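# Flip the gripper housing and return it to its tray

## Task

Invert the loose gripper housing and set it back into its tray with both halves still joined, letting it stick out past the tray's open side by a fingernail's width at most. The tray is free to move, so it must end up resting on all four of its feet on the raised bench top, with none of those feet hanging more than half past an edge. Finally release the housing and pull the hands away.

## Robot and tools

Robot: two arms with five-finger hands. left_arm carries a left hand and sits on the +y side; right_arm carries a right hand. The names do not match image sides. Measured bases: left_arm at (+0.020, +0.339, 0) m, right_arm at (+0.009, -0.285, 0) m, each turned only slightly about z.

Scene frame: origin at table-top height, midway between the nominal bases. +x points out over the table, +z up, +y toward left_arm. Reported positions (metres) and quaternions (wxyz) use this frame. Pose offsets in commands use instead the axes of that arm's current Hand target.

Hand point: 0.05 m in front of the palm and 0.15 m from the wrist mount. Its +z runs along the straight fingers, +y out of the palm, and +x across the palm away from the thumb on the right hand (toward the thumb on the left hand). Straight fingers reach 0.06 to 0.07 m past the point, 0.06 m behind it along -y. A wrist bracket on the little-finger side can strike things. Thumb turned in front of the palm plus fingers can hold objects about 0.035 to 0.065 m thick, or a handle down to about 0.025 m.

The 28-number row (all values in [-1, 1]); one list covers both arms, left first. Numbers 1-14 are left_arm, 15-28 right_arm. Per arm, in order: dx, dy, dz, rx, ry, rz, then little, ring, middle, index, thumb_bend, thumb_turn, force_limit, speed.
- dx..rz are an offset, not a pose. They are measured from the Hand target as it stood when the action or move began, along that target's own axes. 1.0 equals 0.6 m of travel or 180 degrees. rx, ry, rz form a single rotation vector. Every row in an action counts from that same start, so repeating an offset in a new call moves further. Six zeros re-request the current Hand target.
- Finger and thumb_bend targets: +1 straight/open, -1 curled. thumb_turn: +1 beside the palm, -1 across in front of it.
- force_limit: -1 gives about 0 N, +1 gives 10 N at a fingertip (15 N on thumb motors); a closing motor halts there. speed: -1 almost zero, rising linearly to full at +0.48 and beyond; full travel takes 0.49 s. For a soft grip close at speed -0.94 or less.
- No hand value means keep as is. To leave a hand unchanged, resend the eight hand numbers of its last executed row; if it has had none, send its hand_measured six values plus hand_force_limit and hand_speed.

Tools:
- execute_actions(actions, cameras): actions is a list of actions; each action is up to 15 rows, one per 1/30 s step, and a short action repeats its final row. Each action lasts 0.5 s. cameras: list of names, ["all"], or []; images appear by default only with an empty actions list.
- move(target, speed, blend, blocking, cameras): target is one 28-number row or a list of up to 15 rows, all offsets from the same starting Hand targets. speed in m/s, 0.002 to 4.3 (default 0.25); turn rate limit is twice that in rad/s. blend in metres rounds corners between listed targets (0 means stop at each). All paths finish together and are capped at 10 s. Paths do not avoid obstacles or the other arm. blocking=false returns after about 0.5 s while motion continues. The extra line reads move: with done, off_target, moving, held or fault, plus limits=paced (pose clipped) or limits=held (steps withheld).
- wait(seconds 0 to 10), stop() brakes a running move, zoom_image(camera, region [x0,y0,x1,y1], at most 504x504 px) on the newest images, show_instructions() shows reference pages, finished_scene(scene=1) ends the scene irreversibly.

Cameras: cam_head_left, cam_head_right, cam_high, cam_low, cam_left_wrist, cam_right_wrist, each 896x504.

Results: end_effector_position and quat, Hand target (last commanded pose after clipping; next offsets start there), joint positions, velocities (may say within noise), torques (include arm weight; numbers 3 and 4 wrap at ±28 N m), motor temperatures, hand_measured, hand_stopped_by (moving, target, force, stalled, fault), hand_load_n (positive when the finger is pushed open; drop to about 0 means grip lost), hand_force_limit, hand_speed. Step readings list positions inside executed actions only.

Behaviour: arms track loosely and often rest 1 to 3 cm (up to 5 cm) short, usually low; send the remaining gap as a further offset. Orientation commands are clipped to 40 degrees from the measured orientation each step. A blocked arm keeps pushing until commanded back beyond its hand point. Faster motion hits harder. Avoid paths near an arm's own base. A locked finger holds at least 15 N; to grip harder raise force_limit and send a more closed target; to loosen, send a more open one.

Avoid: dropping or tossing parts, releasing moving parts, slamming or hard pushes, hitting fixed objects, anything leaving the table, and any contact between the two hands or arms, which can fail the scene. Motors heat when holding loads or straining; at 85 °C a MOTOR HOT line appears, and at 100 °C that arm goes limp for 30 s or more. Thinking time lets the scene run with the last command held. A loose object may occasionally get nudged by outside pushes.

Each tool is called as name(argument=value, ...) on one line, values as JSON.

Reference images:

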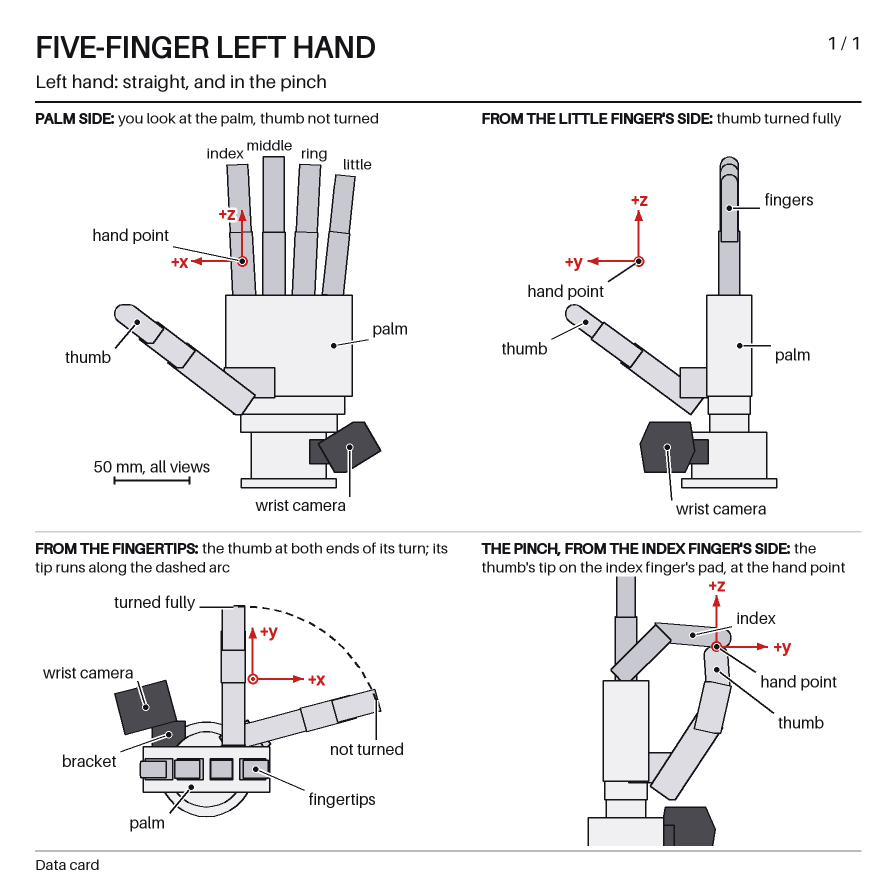

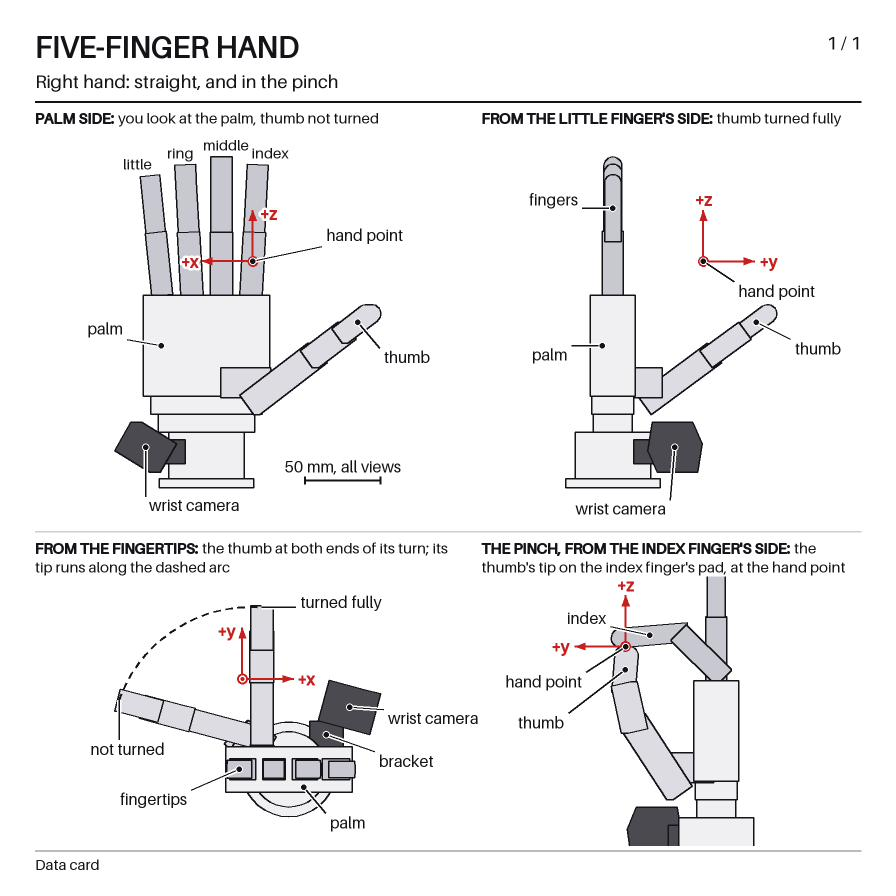

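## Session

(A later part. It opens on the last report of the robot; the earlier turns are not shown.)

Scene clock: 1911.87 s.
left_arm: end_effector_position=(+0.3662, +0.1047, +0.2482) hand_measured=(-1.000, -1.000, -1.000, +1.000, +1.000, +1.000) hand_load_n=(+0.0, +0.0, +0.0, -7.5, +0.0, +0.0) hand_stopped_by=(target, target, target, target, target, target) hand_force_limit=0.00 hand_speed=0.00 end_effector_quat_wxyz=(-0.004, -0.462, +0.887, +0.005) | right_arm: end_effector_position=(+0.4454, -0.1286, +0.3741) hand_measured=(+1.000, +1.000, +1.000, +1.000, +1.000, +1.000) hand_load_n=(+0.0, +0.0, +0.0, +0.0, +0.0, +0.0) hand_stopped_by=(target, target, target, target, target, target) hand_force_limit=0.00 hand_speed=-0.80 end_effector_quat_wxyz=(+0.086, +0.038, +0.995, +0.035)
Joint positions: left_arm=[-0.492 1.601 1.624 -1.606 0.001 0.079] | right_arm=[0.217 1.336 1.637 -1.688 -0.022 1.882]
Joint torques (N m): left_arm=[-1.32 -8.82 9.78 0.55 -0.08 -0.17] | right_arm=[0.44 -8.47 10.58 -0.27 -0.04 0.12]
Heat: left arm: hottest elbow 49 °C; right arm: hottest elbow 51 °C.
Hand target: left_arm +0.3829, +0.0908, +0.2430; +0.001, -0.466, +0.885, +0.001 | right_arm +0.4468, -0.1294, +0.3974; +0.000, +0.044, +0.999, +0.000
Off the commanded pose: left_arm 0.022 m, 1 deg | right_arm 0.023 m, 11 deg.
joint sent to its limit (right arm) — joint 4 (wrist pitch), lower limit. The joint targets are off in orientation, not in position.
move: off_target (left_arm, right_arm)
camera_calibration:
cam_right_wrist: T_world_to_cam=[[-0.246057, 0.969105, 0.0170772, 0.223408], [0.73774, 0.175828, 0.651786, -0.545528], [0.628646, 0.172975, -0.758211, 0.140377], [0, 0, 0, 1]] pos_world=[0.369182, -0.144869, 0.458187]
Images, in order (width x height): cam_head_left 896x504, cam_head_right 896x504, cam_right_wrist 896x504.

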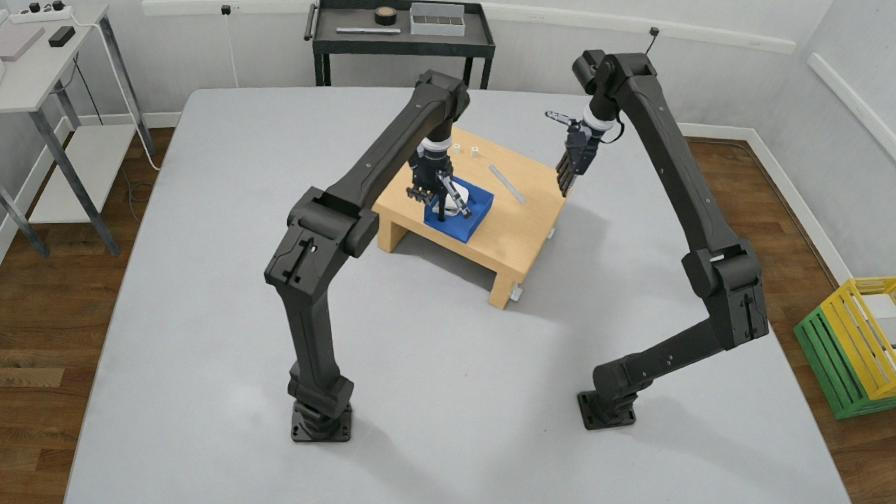

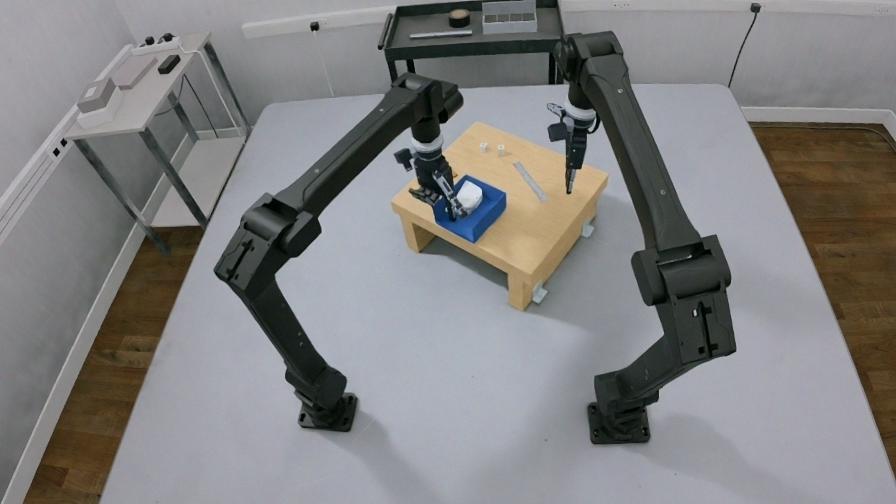

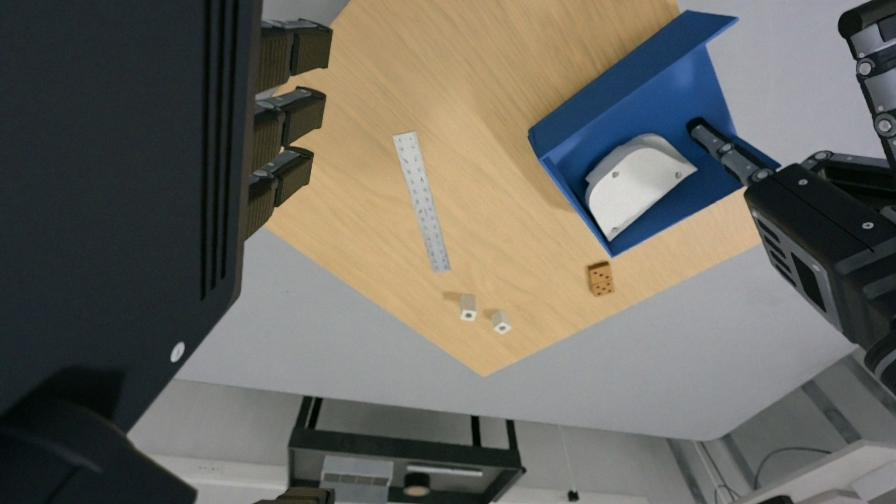

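move(target=[[0,0.05,0,0,0,0,-1,-1,-1,1,1,1,0,0,0,0,0,0,0,0,1,1,1,1,1,1,0,-0.8],[0.02,0.05,-0.13,0,0,0,-1,-1,-1,1,1,1,0,0,0,0,0,0,0,0,1,1,1,1,1,1,0,-0.8],[0.1118,0.0432,-0.13,0,0,0,1,-1,-1,-1,1,1,0,0.2,0,0,0,0,0,0,1,1,1,1,1,1,0,-0.8],[0.1118,0.0432,0.0117,0,0,0,1,-1,-1,-1,1,1,0,0.2,0,0,0,0,0,0,1,1,1,1,1,1,0,-0.8]], speed=0.12, cameras=["cam_head_left","cam_head_right","cam_right_wrist"])

zoom_image(camera="cam_right_wrist", region=[520, 60, 760, 260])

zoom_image(camera="cam_head_left", region=[425, 175, 485, 235])

zoom_image(camera="cam_head_right", region=[435, 175, 495, 235])

Scene clock: 1995.10 s.
left_arm: end_effector_position=(+0.3212, +0.0527, +0.2421) hand_measured=(+1.000, -1.000, -1.000, -1.000, +1.000, +1.000) hand_load_n=(-1.0, +0.0, +0.0, +0.0, +0.0, +0.0) hand_stopped_by=(target, target, target, target, target, target) hand_force_limit=0.00 hand_speed=0.20 end_effector_quat_wxyz=(+0.001, -0.461, +0.887, +0.000) | right_arm: end_effector_position=(+0.4454, -0.1286, +0.3741) hand_measured=(+1.000, +1.000, +1.000, +1.000, +1.000, +1.000) hand_load_n=(+0.0, +0.0, +0.0, +0.0, +0.0, +0.0) hand_stopped_by=(target, target, target, target, target, target) hand_force_limit=0.00 hand_speed=-0.80 end_effector_quat_wxyz=(+0.086, +0.038, +0.995, +0.035)
Joint positions: left_arm=[-0.638 1.571 1.574 -1.572 -0.002 -0.064] | right_arm=[0.217 1.336 1.637 -1.688 -0.022 1.882]
Joint torques (N m): left_arm=[-0.79 -11.34 6.43 0.49 0.04 -0.12] | right_arm=[0.44 -8.47 10.56 -0.27 -0.04 0.12]
Motor temperatures (°C): left_arm=[35 38 54 34 39 32] | right_arm=[38 39 52 35 34 34]
Heat: left arm: hottest elbow 54 °C; right arm: hottest elbow 52 °C.
Hand target: left_arm +0.3234, +0.0503, +0.2359; +0.001, -0.466, +0.885, +0.000 | right_arm +0.4468, -0.1294, +0.3974; +0.000, +0.044, +0.999, +0.000
Off the commanded pose: left_arm 0.007 m, 1 deg | right_arm 0.023 m, 11 deg.
joint sent to its limit (right arm) — joint 4 (wrist pitch), lower limit. The joint targets are off in orientation, not in position.
move: off_target (right_arm); target 3's new numbers were sent with left_arm's hand 0.021 m and 2 deg from that target
camera_calibration:
cam_right_wrist: T_world_to_cam=[[-0.246057, 0.969105, 0.0170772, 0.223408], [0.73774, 0.175828, 0.651786, -0.545528], [0.628646, 0.172975, -0.758211, 0.140377], [0, 0, 0, 1]] pos_world=[0.369182, -0.144869, 0.458187]
Images, in order (width x height): cam_head_left 896x504, cam_head_right 896x504, cam_right_wrist 896x504.

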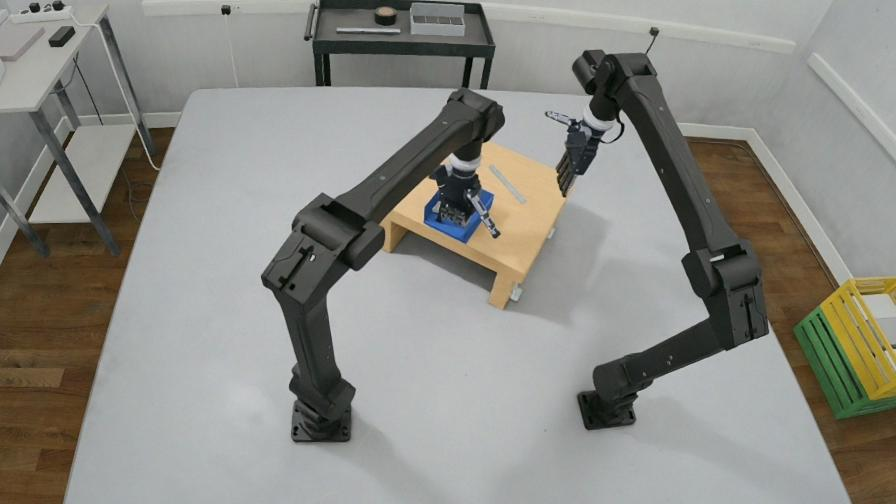

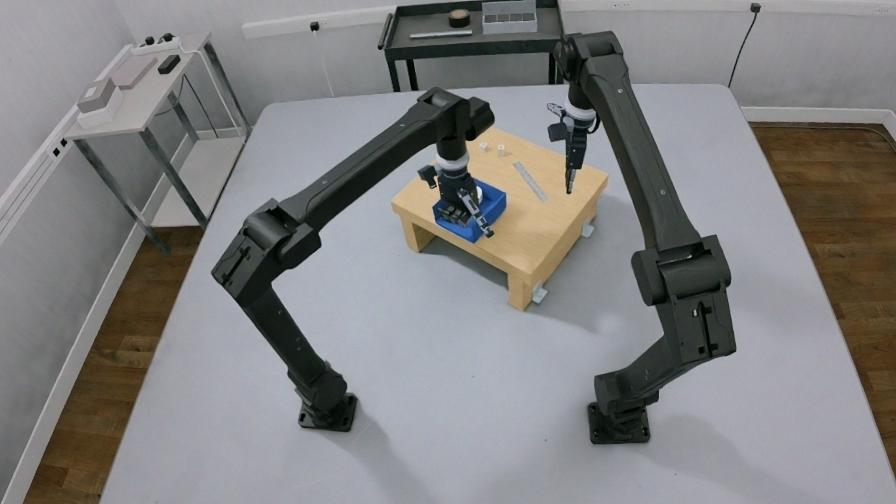

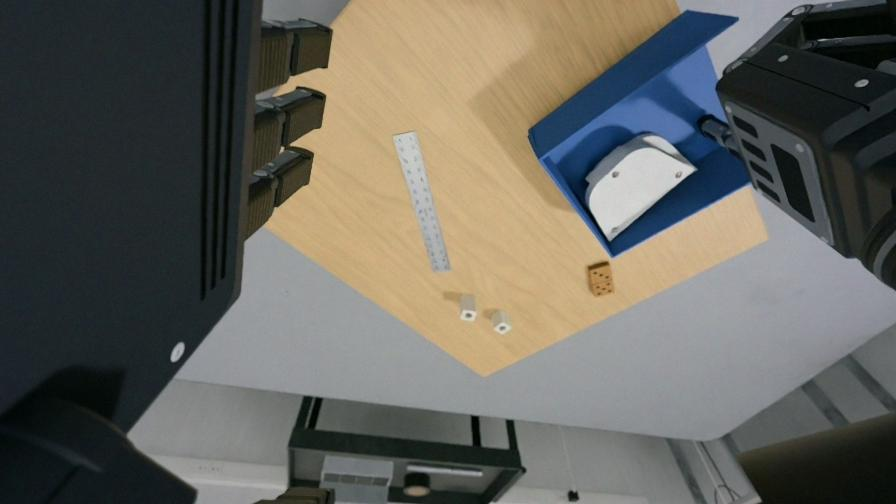

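Scaled by 2.100 from the camera's 896x504 image, which has a finer 1280x720 frame.

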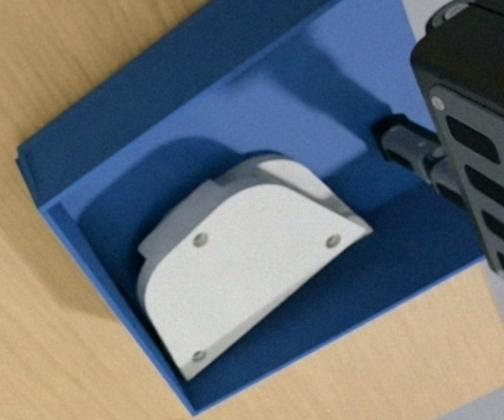

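Scaled by 8.400 from the camera's 896x504 image, which has a finer 1280x720 frame.

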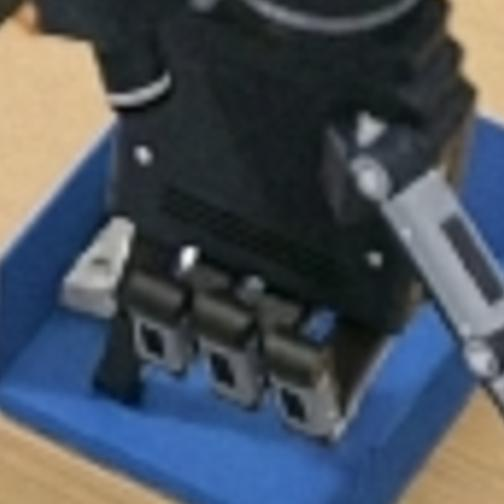

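Scaled by 8.400 from the camera's 896x504 image, which has a finer 1280x720 frame.

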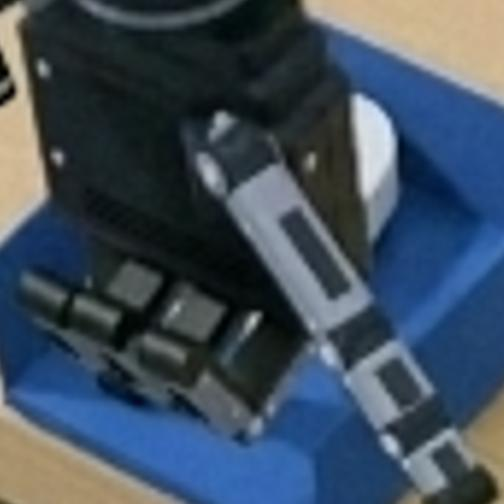

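move(target=[[0,-0.042,0,0,0,0,1,-1,-1,-1,1,1,0,0.2,0,0,0,0,0,0,1,1,1,1,1,1,0,-0.8]], speed=0.04, cameras=["cam_head_left","cam_right_wrist"])

zoom_image(camera="cam_right_wrist", region=[520, 60, 760, 260])

Scene clock: 2003.23 s.
left_arm: end_effector_position=(+0.3275, +0.0474, +0.2416) hand_measured=(+1.000, -1.000, -1.000, -1.000, +1.000, +1.000) hand_load_n=(-6.5, +0.0, +0.0, +0.5, +0.0, +0.0) hand_stopped_by=(target, target, target, target, target, target) hand_force_limit=0.00 hand_speed=0.20 end_effector_quat_wxyz=(-0.001, -0.463, +0.886, +0.005) | right_arm: end_effector_position=(+0.4454, -0.1286, +0.3741) hand_measured=(+1.000, +1.000, +1.000, +1.000, +1.000, +1.000) hand_load_n=(+0.0, +0.0, +0.0, +0.0, +0.0, +0.0) hand_stopped_by=(target, target, target, target, target, target) hand_force_limit=0.00 hand_speed=-0.80 end_effector_quat_wxyz=(+0.086, +0.038, +0.995, +0.035)
Joint positions: left_arm=[-0.638 1.6 1.606 -1.586 -0.002 -0.069] | right_arm=[0.217 1.336 1.637 -1.688 -0.022 1.882]
Joint torques (N m): left_arm=[-0.62 -8.82 9.59 0.51 0.06 -0.03] | right_arm=[0.44 -8.47 10.56 -0.27 -0.04 0.12]
Heat: left arm: hottest elbow 53 °C; right arm: hottest elbow 52 °C.
Hand target: left_arm +0.3443, +0.0360, +0.2359; +0.001, -0.465, +0.885, +0.000 | right_arm +0.4468, -0.1294, +0.3974; +0.000, +0.044, +0.999, +0.000
Off the commanded pose: left_arm 0.021 m, 1 deg | right_arm 0.023 m, 11 deg.
joint sent to its limit (right arm) — joint 4 (wrist pitch), lower limit. The joint targets are off in orientation, not in position.
move: off_target (left_arm, right_arm)
camera_calibration:
cam_right_wrist: T_world_to_cam=[[-0.246057, 0.969105, 0.0170772, 0.223408], [0.73774, 0.175828, 0.651786, -0.545528], [0.628646, 0.172975, -0.758211, 0.140377], [0, 0, 0, 1]] pos_world=[0.369182, -0.144869, 0.458187]
Images, in order (width x height): cam_head_left 896x504, cam_right_wrist 896x504.

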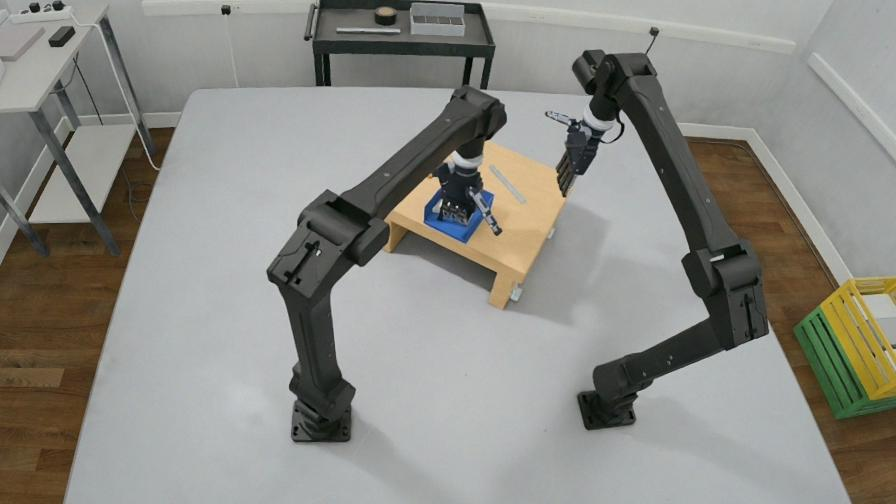

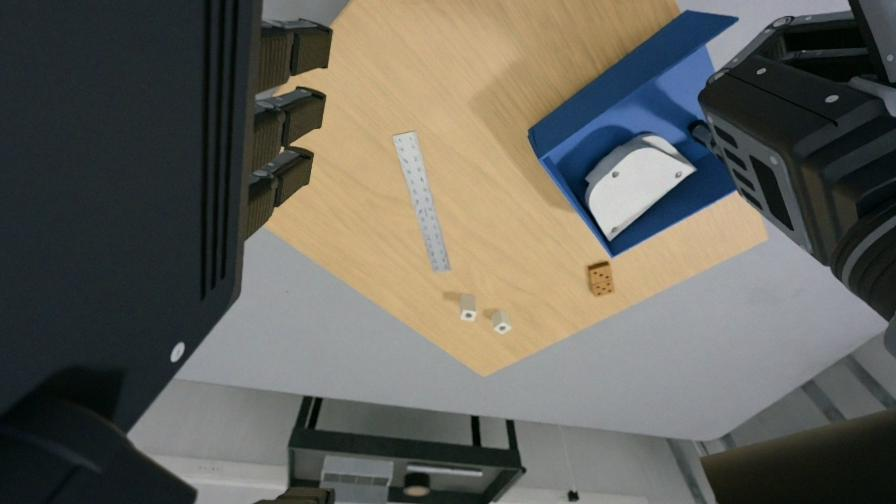

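Scaled by 2.100 from the camera's 896x504 image, which has a finer 1280x720 frame.

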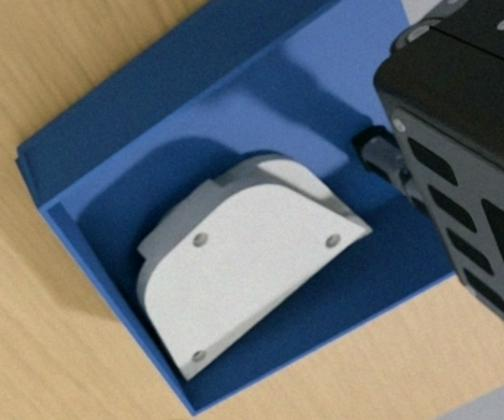

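execute_actions(actions=[], cameras=["cam_head_left","cam_right_wrist"])

Scene clock: 2087.37 s.
left_arm: end_effector_position=(+0.3275, +0.0474, +0.2416) hand_measured=(+1.000, -1.000, -1.000, -1.000, +1.000, +1.000) hand_load_n=(-6.5, +0.0, +0.0, +0.0, -0.5, +0.0) hand_stopped_by=(target, target, target, target, target, target) hand_force_limit=0.00 hand_speed=0.20 end_effector_quat_wxyz=(-0.001, -0.463, +0.886, +0.005) | right_arm: end_effector_position=(+0.4454, -0.1286, +0.3741) hand_measured=(+1.000, +1.000, +1.000, +1.000, +1.000, +1.000) hand_load_n=(+0.0, +0.0, +0.0, +0.0, +0.0, +0.0) hand_stopped_by=(target, target, target, target, target, target) hand_force_limit=0.00 hand_speed=-0.80 end_effector_quat_wxyz=(+0.086, +0.038, +0.995, +0.035)
Joint positions: left_arm=[-0.638 1.6 1.606 -1.586 -0.002 -0.069] | right_arm=[0.217 1.336 1.637 -1.688 -0.022 1.882]
Joint velocities: within noise
Joint torques (N m): left_arm=[-0.62 -8.82 9.59 0.49 0.05 -0.04] | right_arm=[0.44 -8.47 10.56 -0.27 -0.04 0.13]
Motor temperatures (°C): left_arm=[35 39 54 34 38 32] | right_arm=[38 39 52 35 34 34]
Heat: left arm: hottest elbow 54 °C; right arm: hottest elbow 52 °C.
Hand target: left_arm +0.3443, +0.0360, +0.2359; +0.001, -0.465, +0.885, +0.000 | right_arm +0.4468, -0.1294, +0.3974; +0.000, +0.044, +0.999, +0.000
Off the commanded pose: left_arm 0.021 m, 1 deg | right_arm 0.023 m, 11 deg.
camera_calibration:
cam_right_wrist: T_world_to_cam=[[-0.246057, 0.969105, 0.0170772, 0.223408], [0.73774, 0.175828, 0.651786, -0.545528], [0.628646, 0.172975, -0.758211, 0.140377], [0, 0, 0, 1]] pos_world=[0.369182, -0.144869, 0.458187]
Images, in order (width x height): cam_head_left 896x504, cam_right_wrist 896x504.

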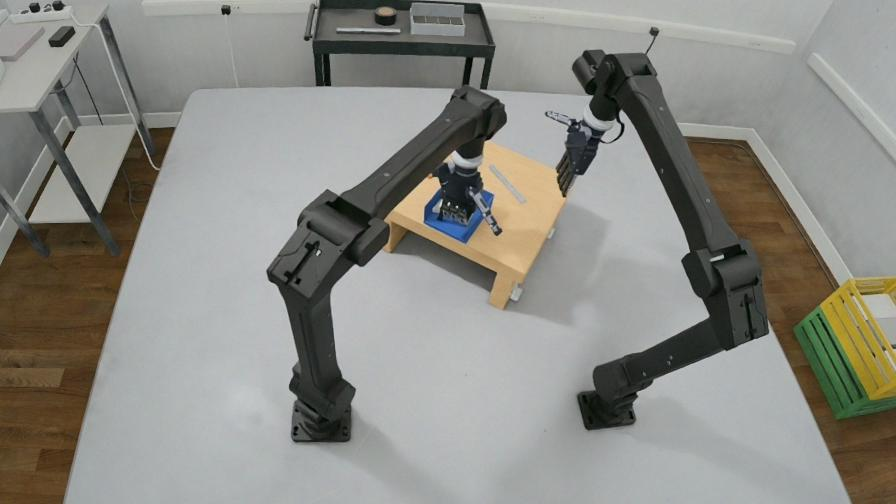

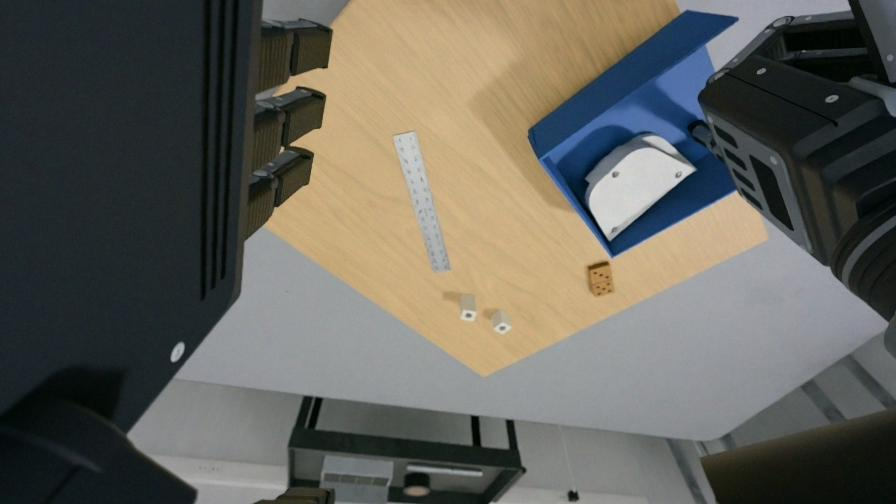

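zoom_image(camera="cam_right_wrist", region=[520, 60, 760, 260])

Scaled by 2.100 from the camera's 896x504 image, which has a finer 1280x720 frame.

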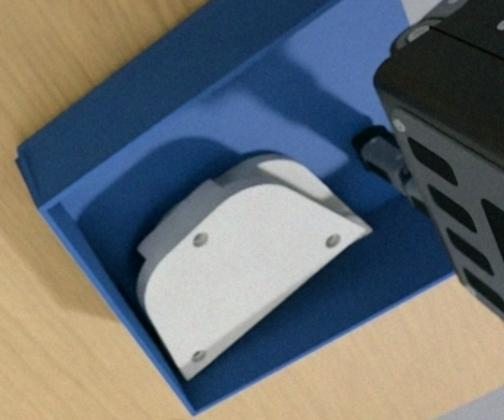

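move(target=[[0,0.042,0,0,0,0,1,-1,-1,-1,1,1,0,0.2,0,0,0,0,0,0,1,1,1,1,1,1,0,-0.8],[0,0.042,-0.1235,0,0,0,1,-1,-1,-1,1,1,0,0.2,0,0,0,0,0,0,1,1,1,1,1,1,0,-0.8],[-0.0215,-0.0232,-0.1235,0,0,0,-1,-1,1,-1,1,1,0,0.2,0,0,0,0,0,0,1,1,1,1,1,1,0,-0.8]], speed=0.15, cameras=["cam_head_left","cam_head_right","cam_right_wrist"])

Scene clock: 2145.07 s.
left_arm: end_effector_position=(+0.3542, +0.0443, +0.2937) hand_measured=(-1.000, -1.000, +1.000, -1.000, +1.000, +1.000) hand_load_n=(+0.0, +0.0, +0.0, +0.0, +0.0, +0.0) hand_stopped_by=(target, target, target, target, target, target) hand_force_limit=0.00 hand_speed=0.20 end_effector_quat_wxyz=(+0.005, -0.470, +0.882, -0.011) | right_arm: end_effector_position=(+0.4454, -0.1286, +0.3741) hand_measured=(+1.000, +1.000, +1.000, +1.000, +1.000, +1.000) hand_load_n=(+0.0, +0.0, -0.5, +0.5, +0.0, +0.0) hand_stopped_by=(target, target, target, target, target, target) hand_force_limit=0.00 hand_speed=-0.80 end_effector_quat_wxyz=(+0.086, +0.038, +0.995, +0.035)
Joint positions: left_arm=[-0.607 1.648 1.807 -1.705 0 -0.054] | right_arm=[0.217 1.336 1.637 -1.688 -0.022 1.882]
Joint torques (N m): left_arm=[-0.73 -12.81 10.36 -0.16 0.17 0.08] | right_arm=[0.44 -8.47 10.56 -0.27 -0.04 0.13]
Heat: left arm: hottest elbow 54 °C; right arm: hottest elbow 52 °C.
Hand target: left_arm +0.3629, +0.0387, +0.3100; +0.001, -0.466, +0.885, +0.001 | right_arm +0.4468, -0.1294, +0.3974; +0.000, +0.044, +0.999, +0.000
Off the commanded pose: left_arm 0.019 m, 2 deg | right_arm 0.023 m, 11 deg.
joint sent to its limit (left arm) — joint 4 (wrist pitch), lower limit. The joint targets are off in orientation, not in position.
joint sent to its limit (right arm) — joint 4 (wrist pitch), lower limit. The joint targets are off in orientation, not in position.
move: off_target (left_arm, right_arm); target 3's new numbers were sent with left_arm's hand 0.019 m and 2 deg from that target
camera_calibration:
cam_right_wrist: T_world_to_cam=[[-0.246057, 0.969105, 0.0170772, 0.223408], [0.73774, 0.175828, 0.651786, -0.545528], [0.628646, 0.172975, -0.758211, 0.140377], [0, 0, 0, 1]] pos_world=[0.369182, -0.144869, 0.458187]
Images, in order (width x height): cam_head_left 896x504, cam_head_right 896x504, cam_right_wrist 896x504.

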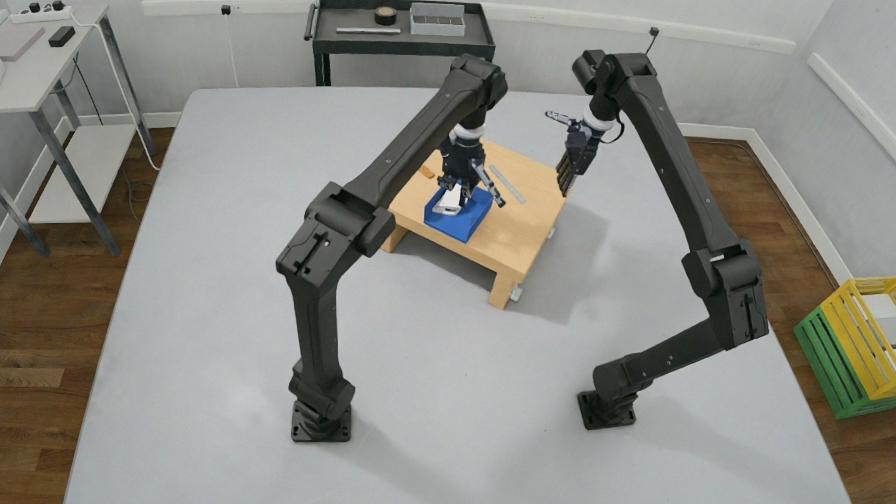

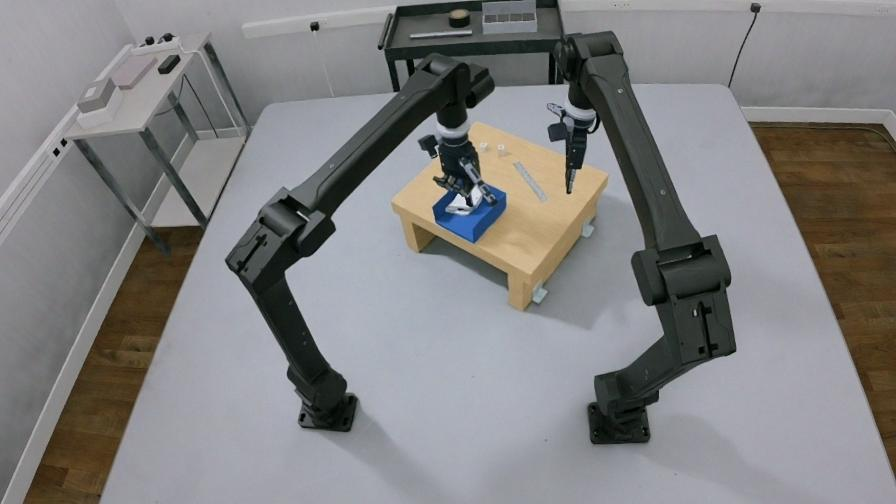

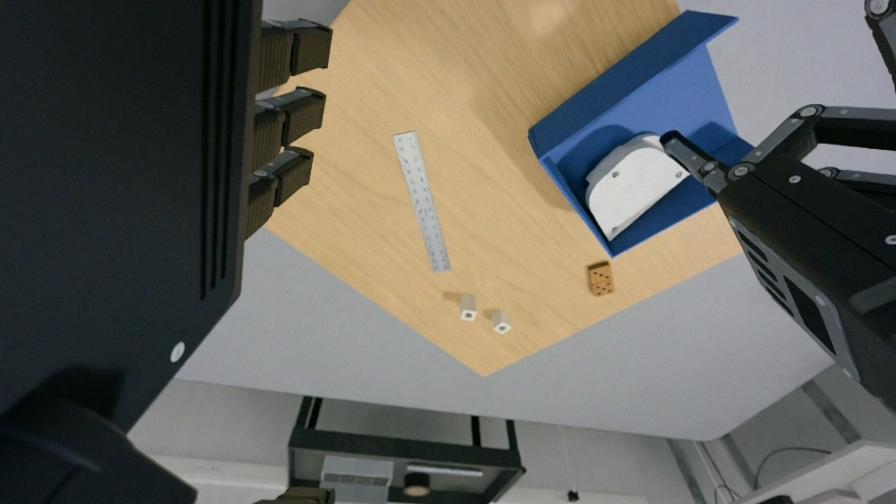

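zoom_image(camera="cam_right_wrist", region=[520, 60, 760, 260])

zoom_image(camera="cam_head_left", region=[410, 160, 510, 250])

zoom_image(camera="cam_head_right", region=[420, 160, 520, 250])

Scaled by 2.100 from the camera's 896x504 image, which has a finer 1280x720 frame.

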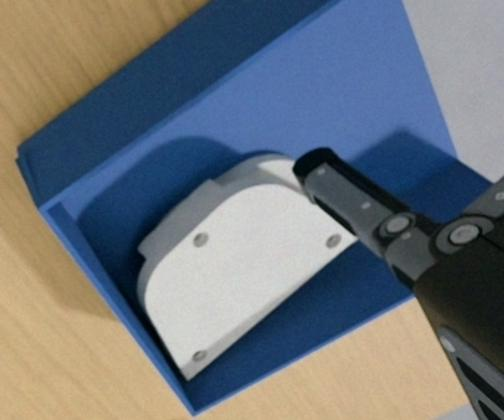

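Scaled by 5.040 from the camera's 896x504 image, which has a finer 1280x720 frame.

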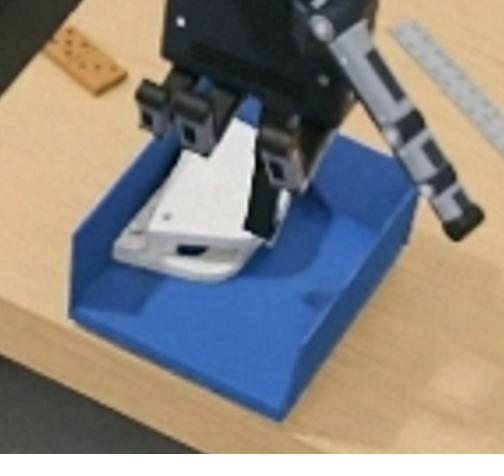

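Scaled by 5.040 from the camera's 896x504 image, which has a finer 1280x720 frame.

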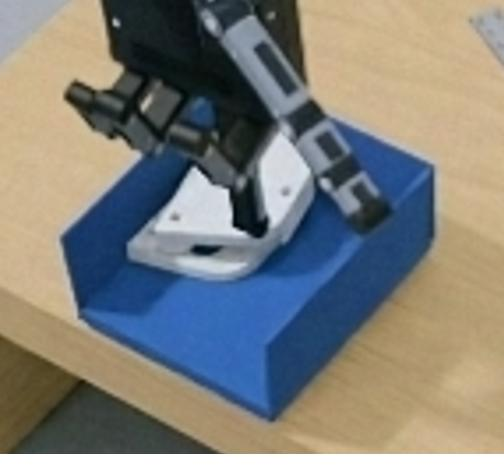

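move(target=[[0.01,-0.01,0,0,0,0,-1,-1,1,-1,1,1,0,0.2,0,0,0,0,0,0,1,1,1,1,1,1,0,-0.8],[0.01,-0.01,0.1,0,0,0,-1,-1,1,-1,1,1,0,0.2,0,0,0,0,0,0,1,1,1,1,1,1,0,-0.8]], speed=0.1, cameras=["cam_head_left","cam_head_right","cam_right_wrist"])

zoom_image(camera="cam_right_wrist", region=[520, 60, 760, 260])

zoom_image(camera="cam_head_left", region=[410, 160, 510, 250])

Scene clock: 2179.10 s.
left_arm: end_effector_position=(+0.3626, +0.0318, +0.2559) hand_measured=(-1.000, -1.000, +1.000, -1.000, +1.000, +1.000) hand_load_n=(+0.0, +0.0, -0.5, +0.0, +0.0, +0.0) hand_stopped_by=(target, target, target, target, target, target) hand_force_limit=0.00 hand_speed=0.20 end_effector_quat_wxyz=(+0.000, -0.466, +0.885, -0.001) | right_arm: end_effector_position=(+0.4454, -0.1286, +0.3741) hand_measured=(+1.000, +1.000, +1.000, +1.000, +1.000, +1.000) hand_load_n=(+0.0, +0.0, +0.0, +0.0, +0.0, -0.5) hand_stopped_by=(target, target, target, target, target, target) hand_force_limit=0.00 hand_speed=-0.80 end_effector_quat_wxyz=(+0.086, +0.038, +0.995, +0.035)
Joint positions: left_arm=[-0.617 1.693 1.762 -1.637 0 -0.054] | right_arm=[0.217 1.336 1.637 -1.688 -0.022 1.882]
Joint torques (N m): left_arm=[-0.85 -13.04 6.42 0.39 -0.06 -0.03] | right_arm=[0.44 -8.47 10.56 -0.27 -0.04 0.12]
Heat: left arm: hottest elbow 54 °C; right arm: hottest elbow 52 °C.
Hand target: left_arm +0.3645, +0.0303, +0.2500; +0.001, -0.466, +0.885, +0.001 | right_arm +0.4468, -0.1294, +0.3974; +0.000, +0.044, +0.999, +0.000
Off the commanded pose: left_arm 0.006 m, 0 deg | right_arm 0.023 m, 11 deg.
joint sent to its limit (right arm) — joint 4 (wrist pitch), lower limit. The joint targets are off in orientation, not in position.
move: off_target (right_arm)
camera_calibration:
cam_right_wrist: T_world_to_cam=[[-0.246057, 0.969105, 0.0170772, 0.223408], [0.73774, 0.175828, 0.651786, -0.545528], [0.628646, 0.172975, -0.758211, 0.140377], [0, 0, 0, 1]] pos_world=[0.369182, -0.144869, 0.458187]
Images, in order (width x height): cam_head_left 896x504, cam_head_right 896x504, cam_right_wrist 896x504.

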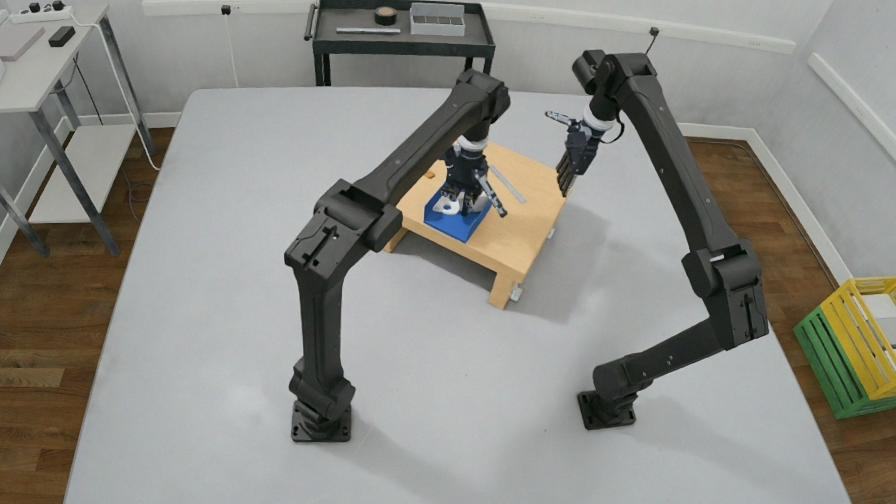

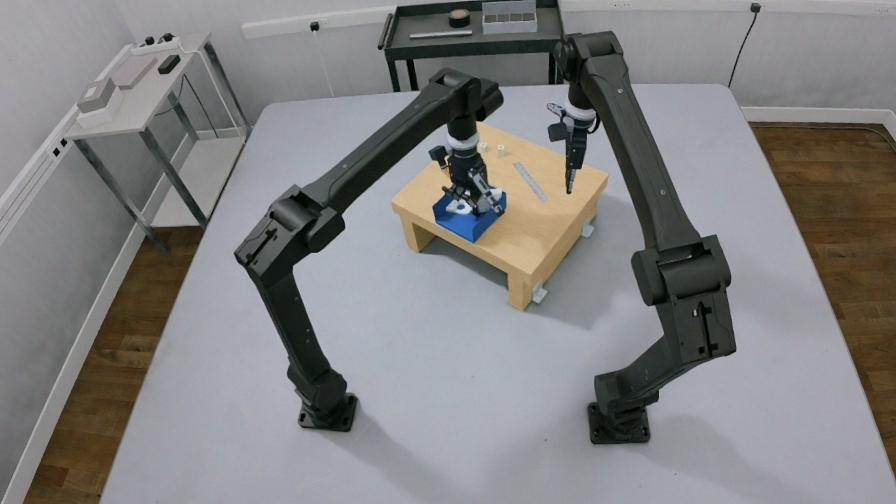

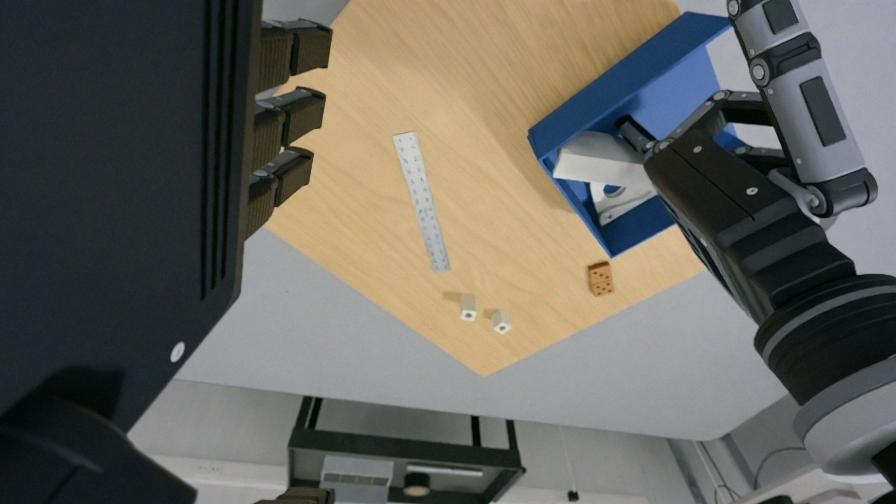

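Scaled by 2.100 from the camera's 896x504 image, which has a finer 1280x720 frame.

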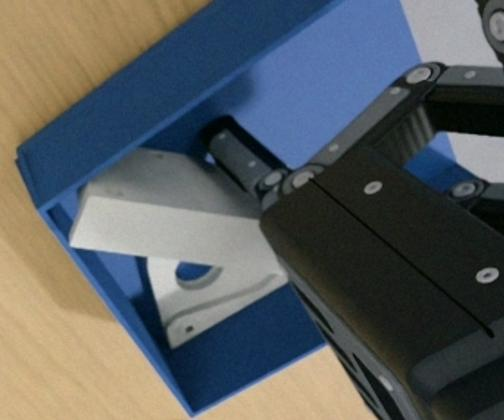

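Scaled by 5.040 from the camera's 896x504 image, which has a finer 1280x720 frame.

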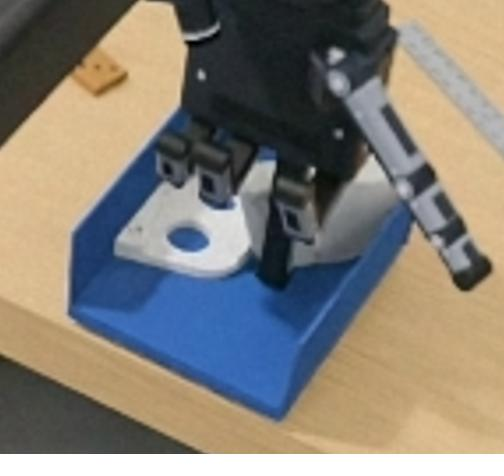

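zoom_image(camera="cam_head_right", region=[420, 160, 520, 250])

execute_actions(actions=[], cameras=["cam_high","cam_left_wrist","cam_low"])

zoom_image(camera="cam_high", region=[320, 210, 440, 300])

Scaled by 5.040 from the camera's 896x504 image, which has a finer 1280x720 frame.

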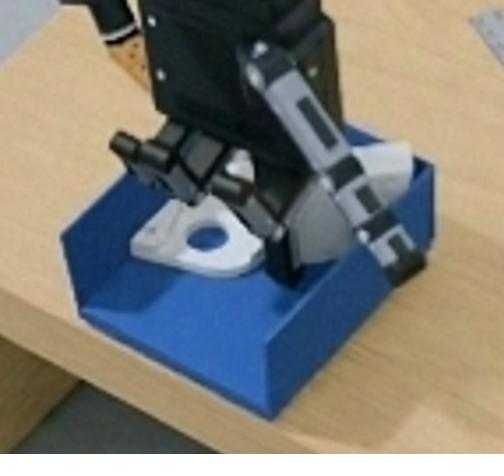

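Scene clock: 2194.60 s.
left_arm: end_effector_position=(+0.3626, +0.0318, +0.2559) hand_measured=(-1.000, -1.000, +1.000, -1.000, +1.000, +1.000) hand_load_n=(+0.0, +0.0, -0.5, +0.0, +0.0, +0.5) hand_stopped_by=(target, target, target, target, target, target) hand_force_limit=0.00 hand_speed=0.20 end_effector_quat_wxyz=(+0.000, -0.466, +0.885, -0.001) | right_arm: end_effector_position=(+0.4454, -0.1286, +0.3741) hand_measured=(+1.000, +1.000, +1.000, +1.000, +1.000, +1.000) hand_load_n=(+0.0, +0.0, +0.0, +0.0, +0.0, +0.0) hand_stopped_by=(target, target, target, target, target, target) hand_force_limit=0.00 hand_speed=-0.80 end_effector_quat_wxyz=(+0.086, +0.038, +0.995, +0.035)
Joint positions: left_arm=[-0.617 1.693 1.762 -1.637 0 -0.054] | right_arm=[0.217 1.336 1.637 -1.688 -0.022 1.882]
Joint velocities: within noise
Joint torques (N m): left_arm=[-0.91 -13.22 6.43 0.4 -0.06 -0.03] | right_arm=[0.44 -8.47 10.56 -0.27 -0.04 0.12]
Motor temperatures (°C): left_arm=[35 39 52 34 38 32] | right_arm=[38 39 52 35 34 34]
Heat: left arm: hottest elbow 52 °C; right arm: hottest elbow 52 °C.
Hand target: left_arm +0.3645, +0.0304, +0.2500; +0.001, -0.465, +0.885, +0.001 | right_arm +0.4468, -0.1294, +0.3974; +0.000, +0.044, +0.999, +0.000
Off the commanded pose: left_arm 0.006 m, 0 deg | right_arm 0.023 m, 11 deg.
camera_calibration:
cam_left_wrist: T_world_to_cam=[[0.616241, -0.787233, -0.0226034, -0.187605], [-0.673607, -0.541731, 0.502774, 0.131831], [-0.408045, -0.294604, -0.864122, 0.492299], [0, 0, 0, 1]] pos_world=[0.405293, 0.0687613, 0.354885]
Images, in order (width x height): cam_high 896x504, cam_low 896x504, cam_left_wrist 896x504.

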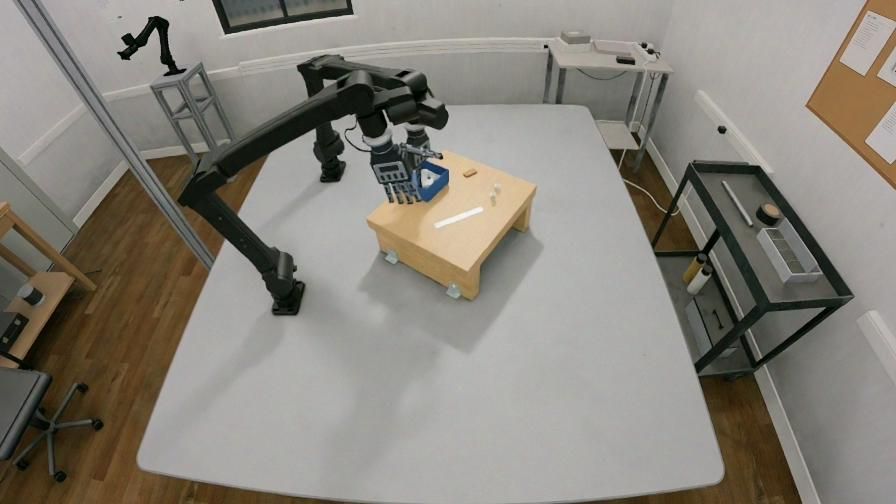

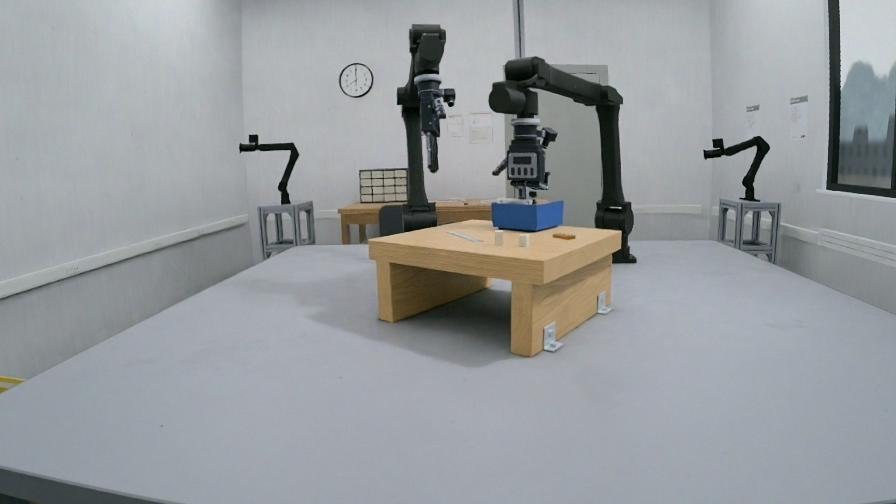

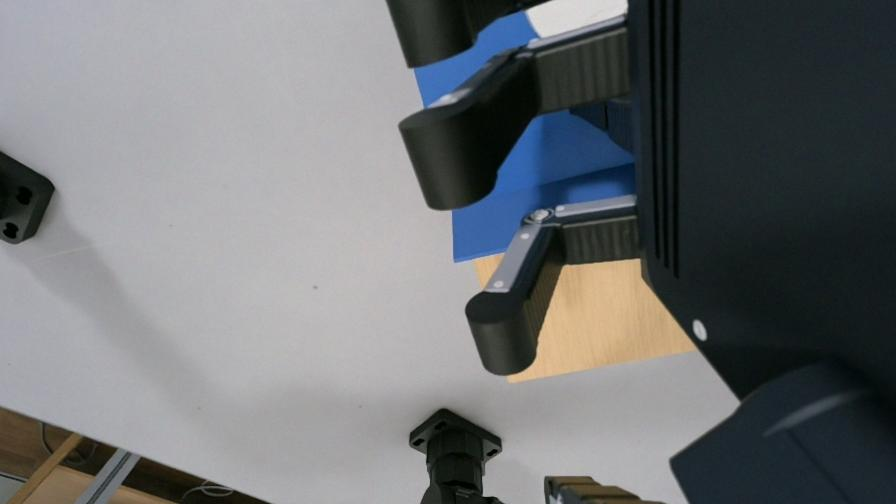

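Scaled by 4.200 from the camera's 896x504 image, which has a finer 1280x720 frame.

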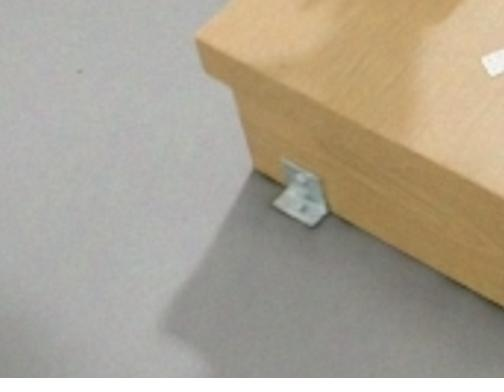

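zoom_image(camera="cam_high", region=[385, 140, 475, 215])

zoom_image(camera="cam_low", region=[470, 170, 590, 250])

Scaled by 5.600 from the camera's 896x504 image, which has a finer 1280x720 frame.

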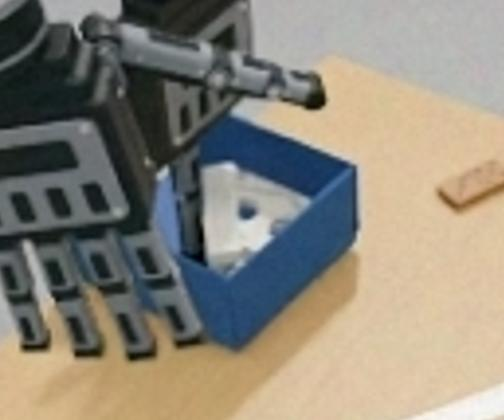

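Scaled by 4.200 from the camera's 896x504 image, which has a finer 1280x720 frame.

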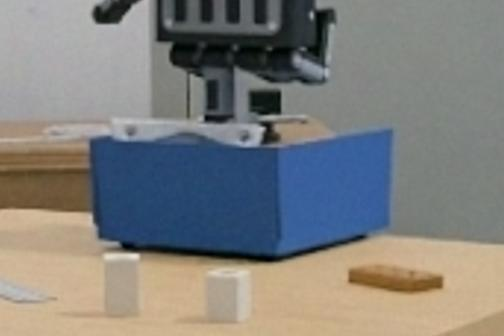

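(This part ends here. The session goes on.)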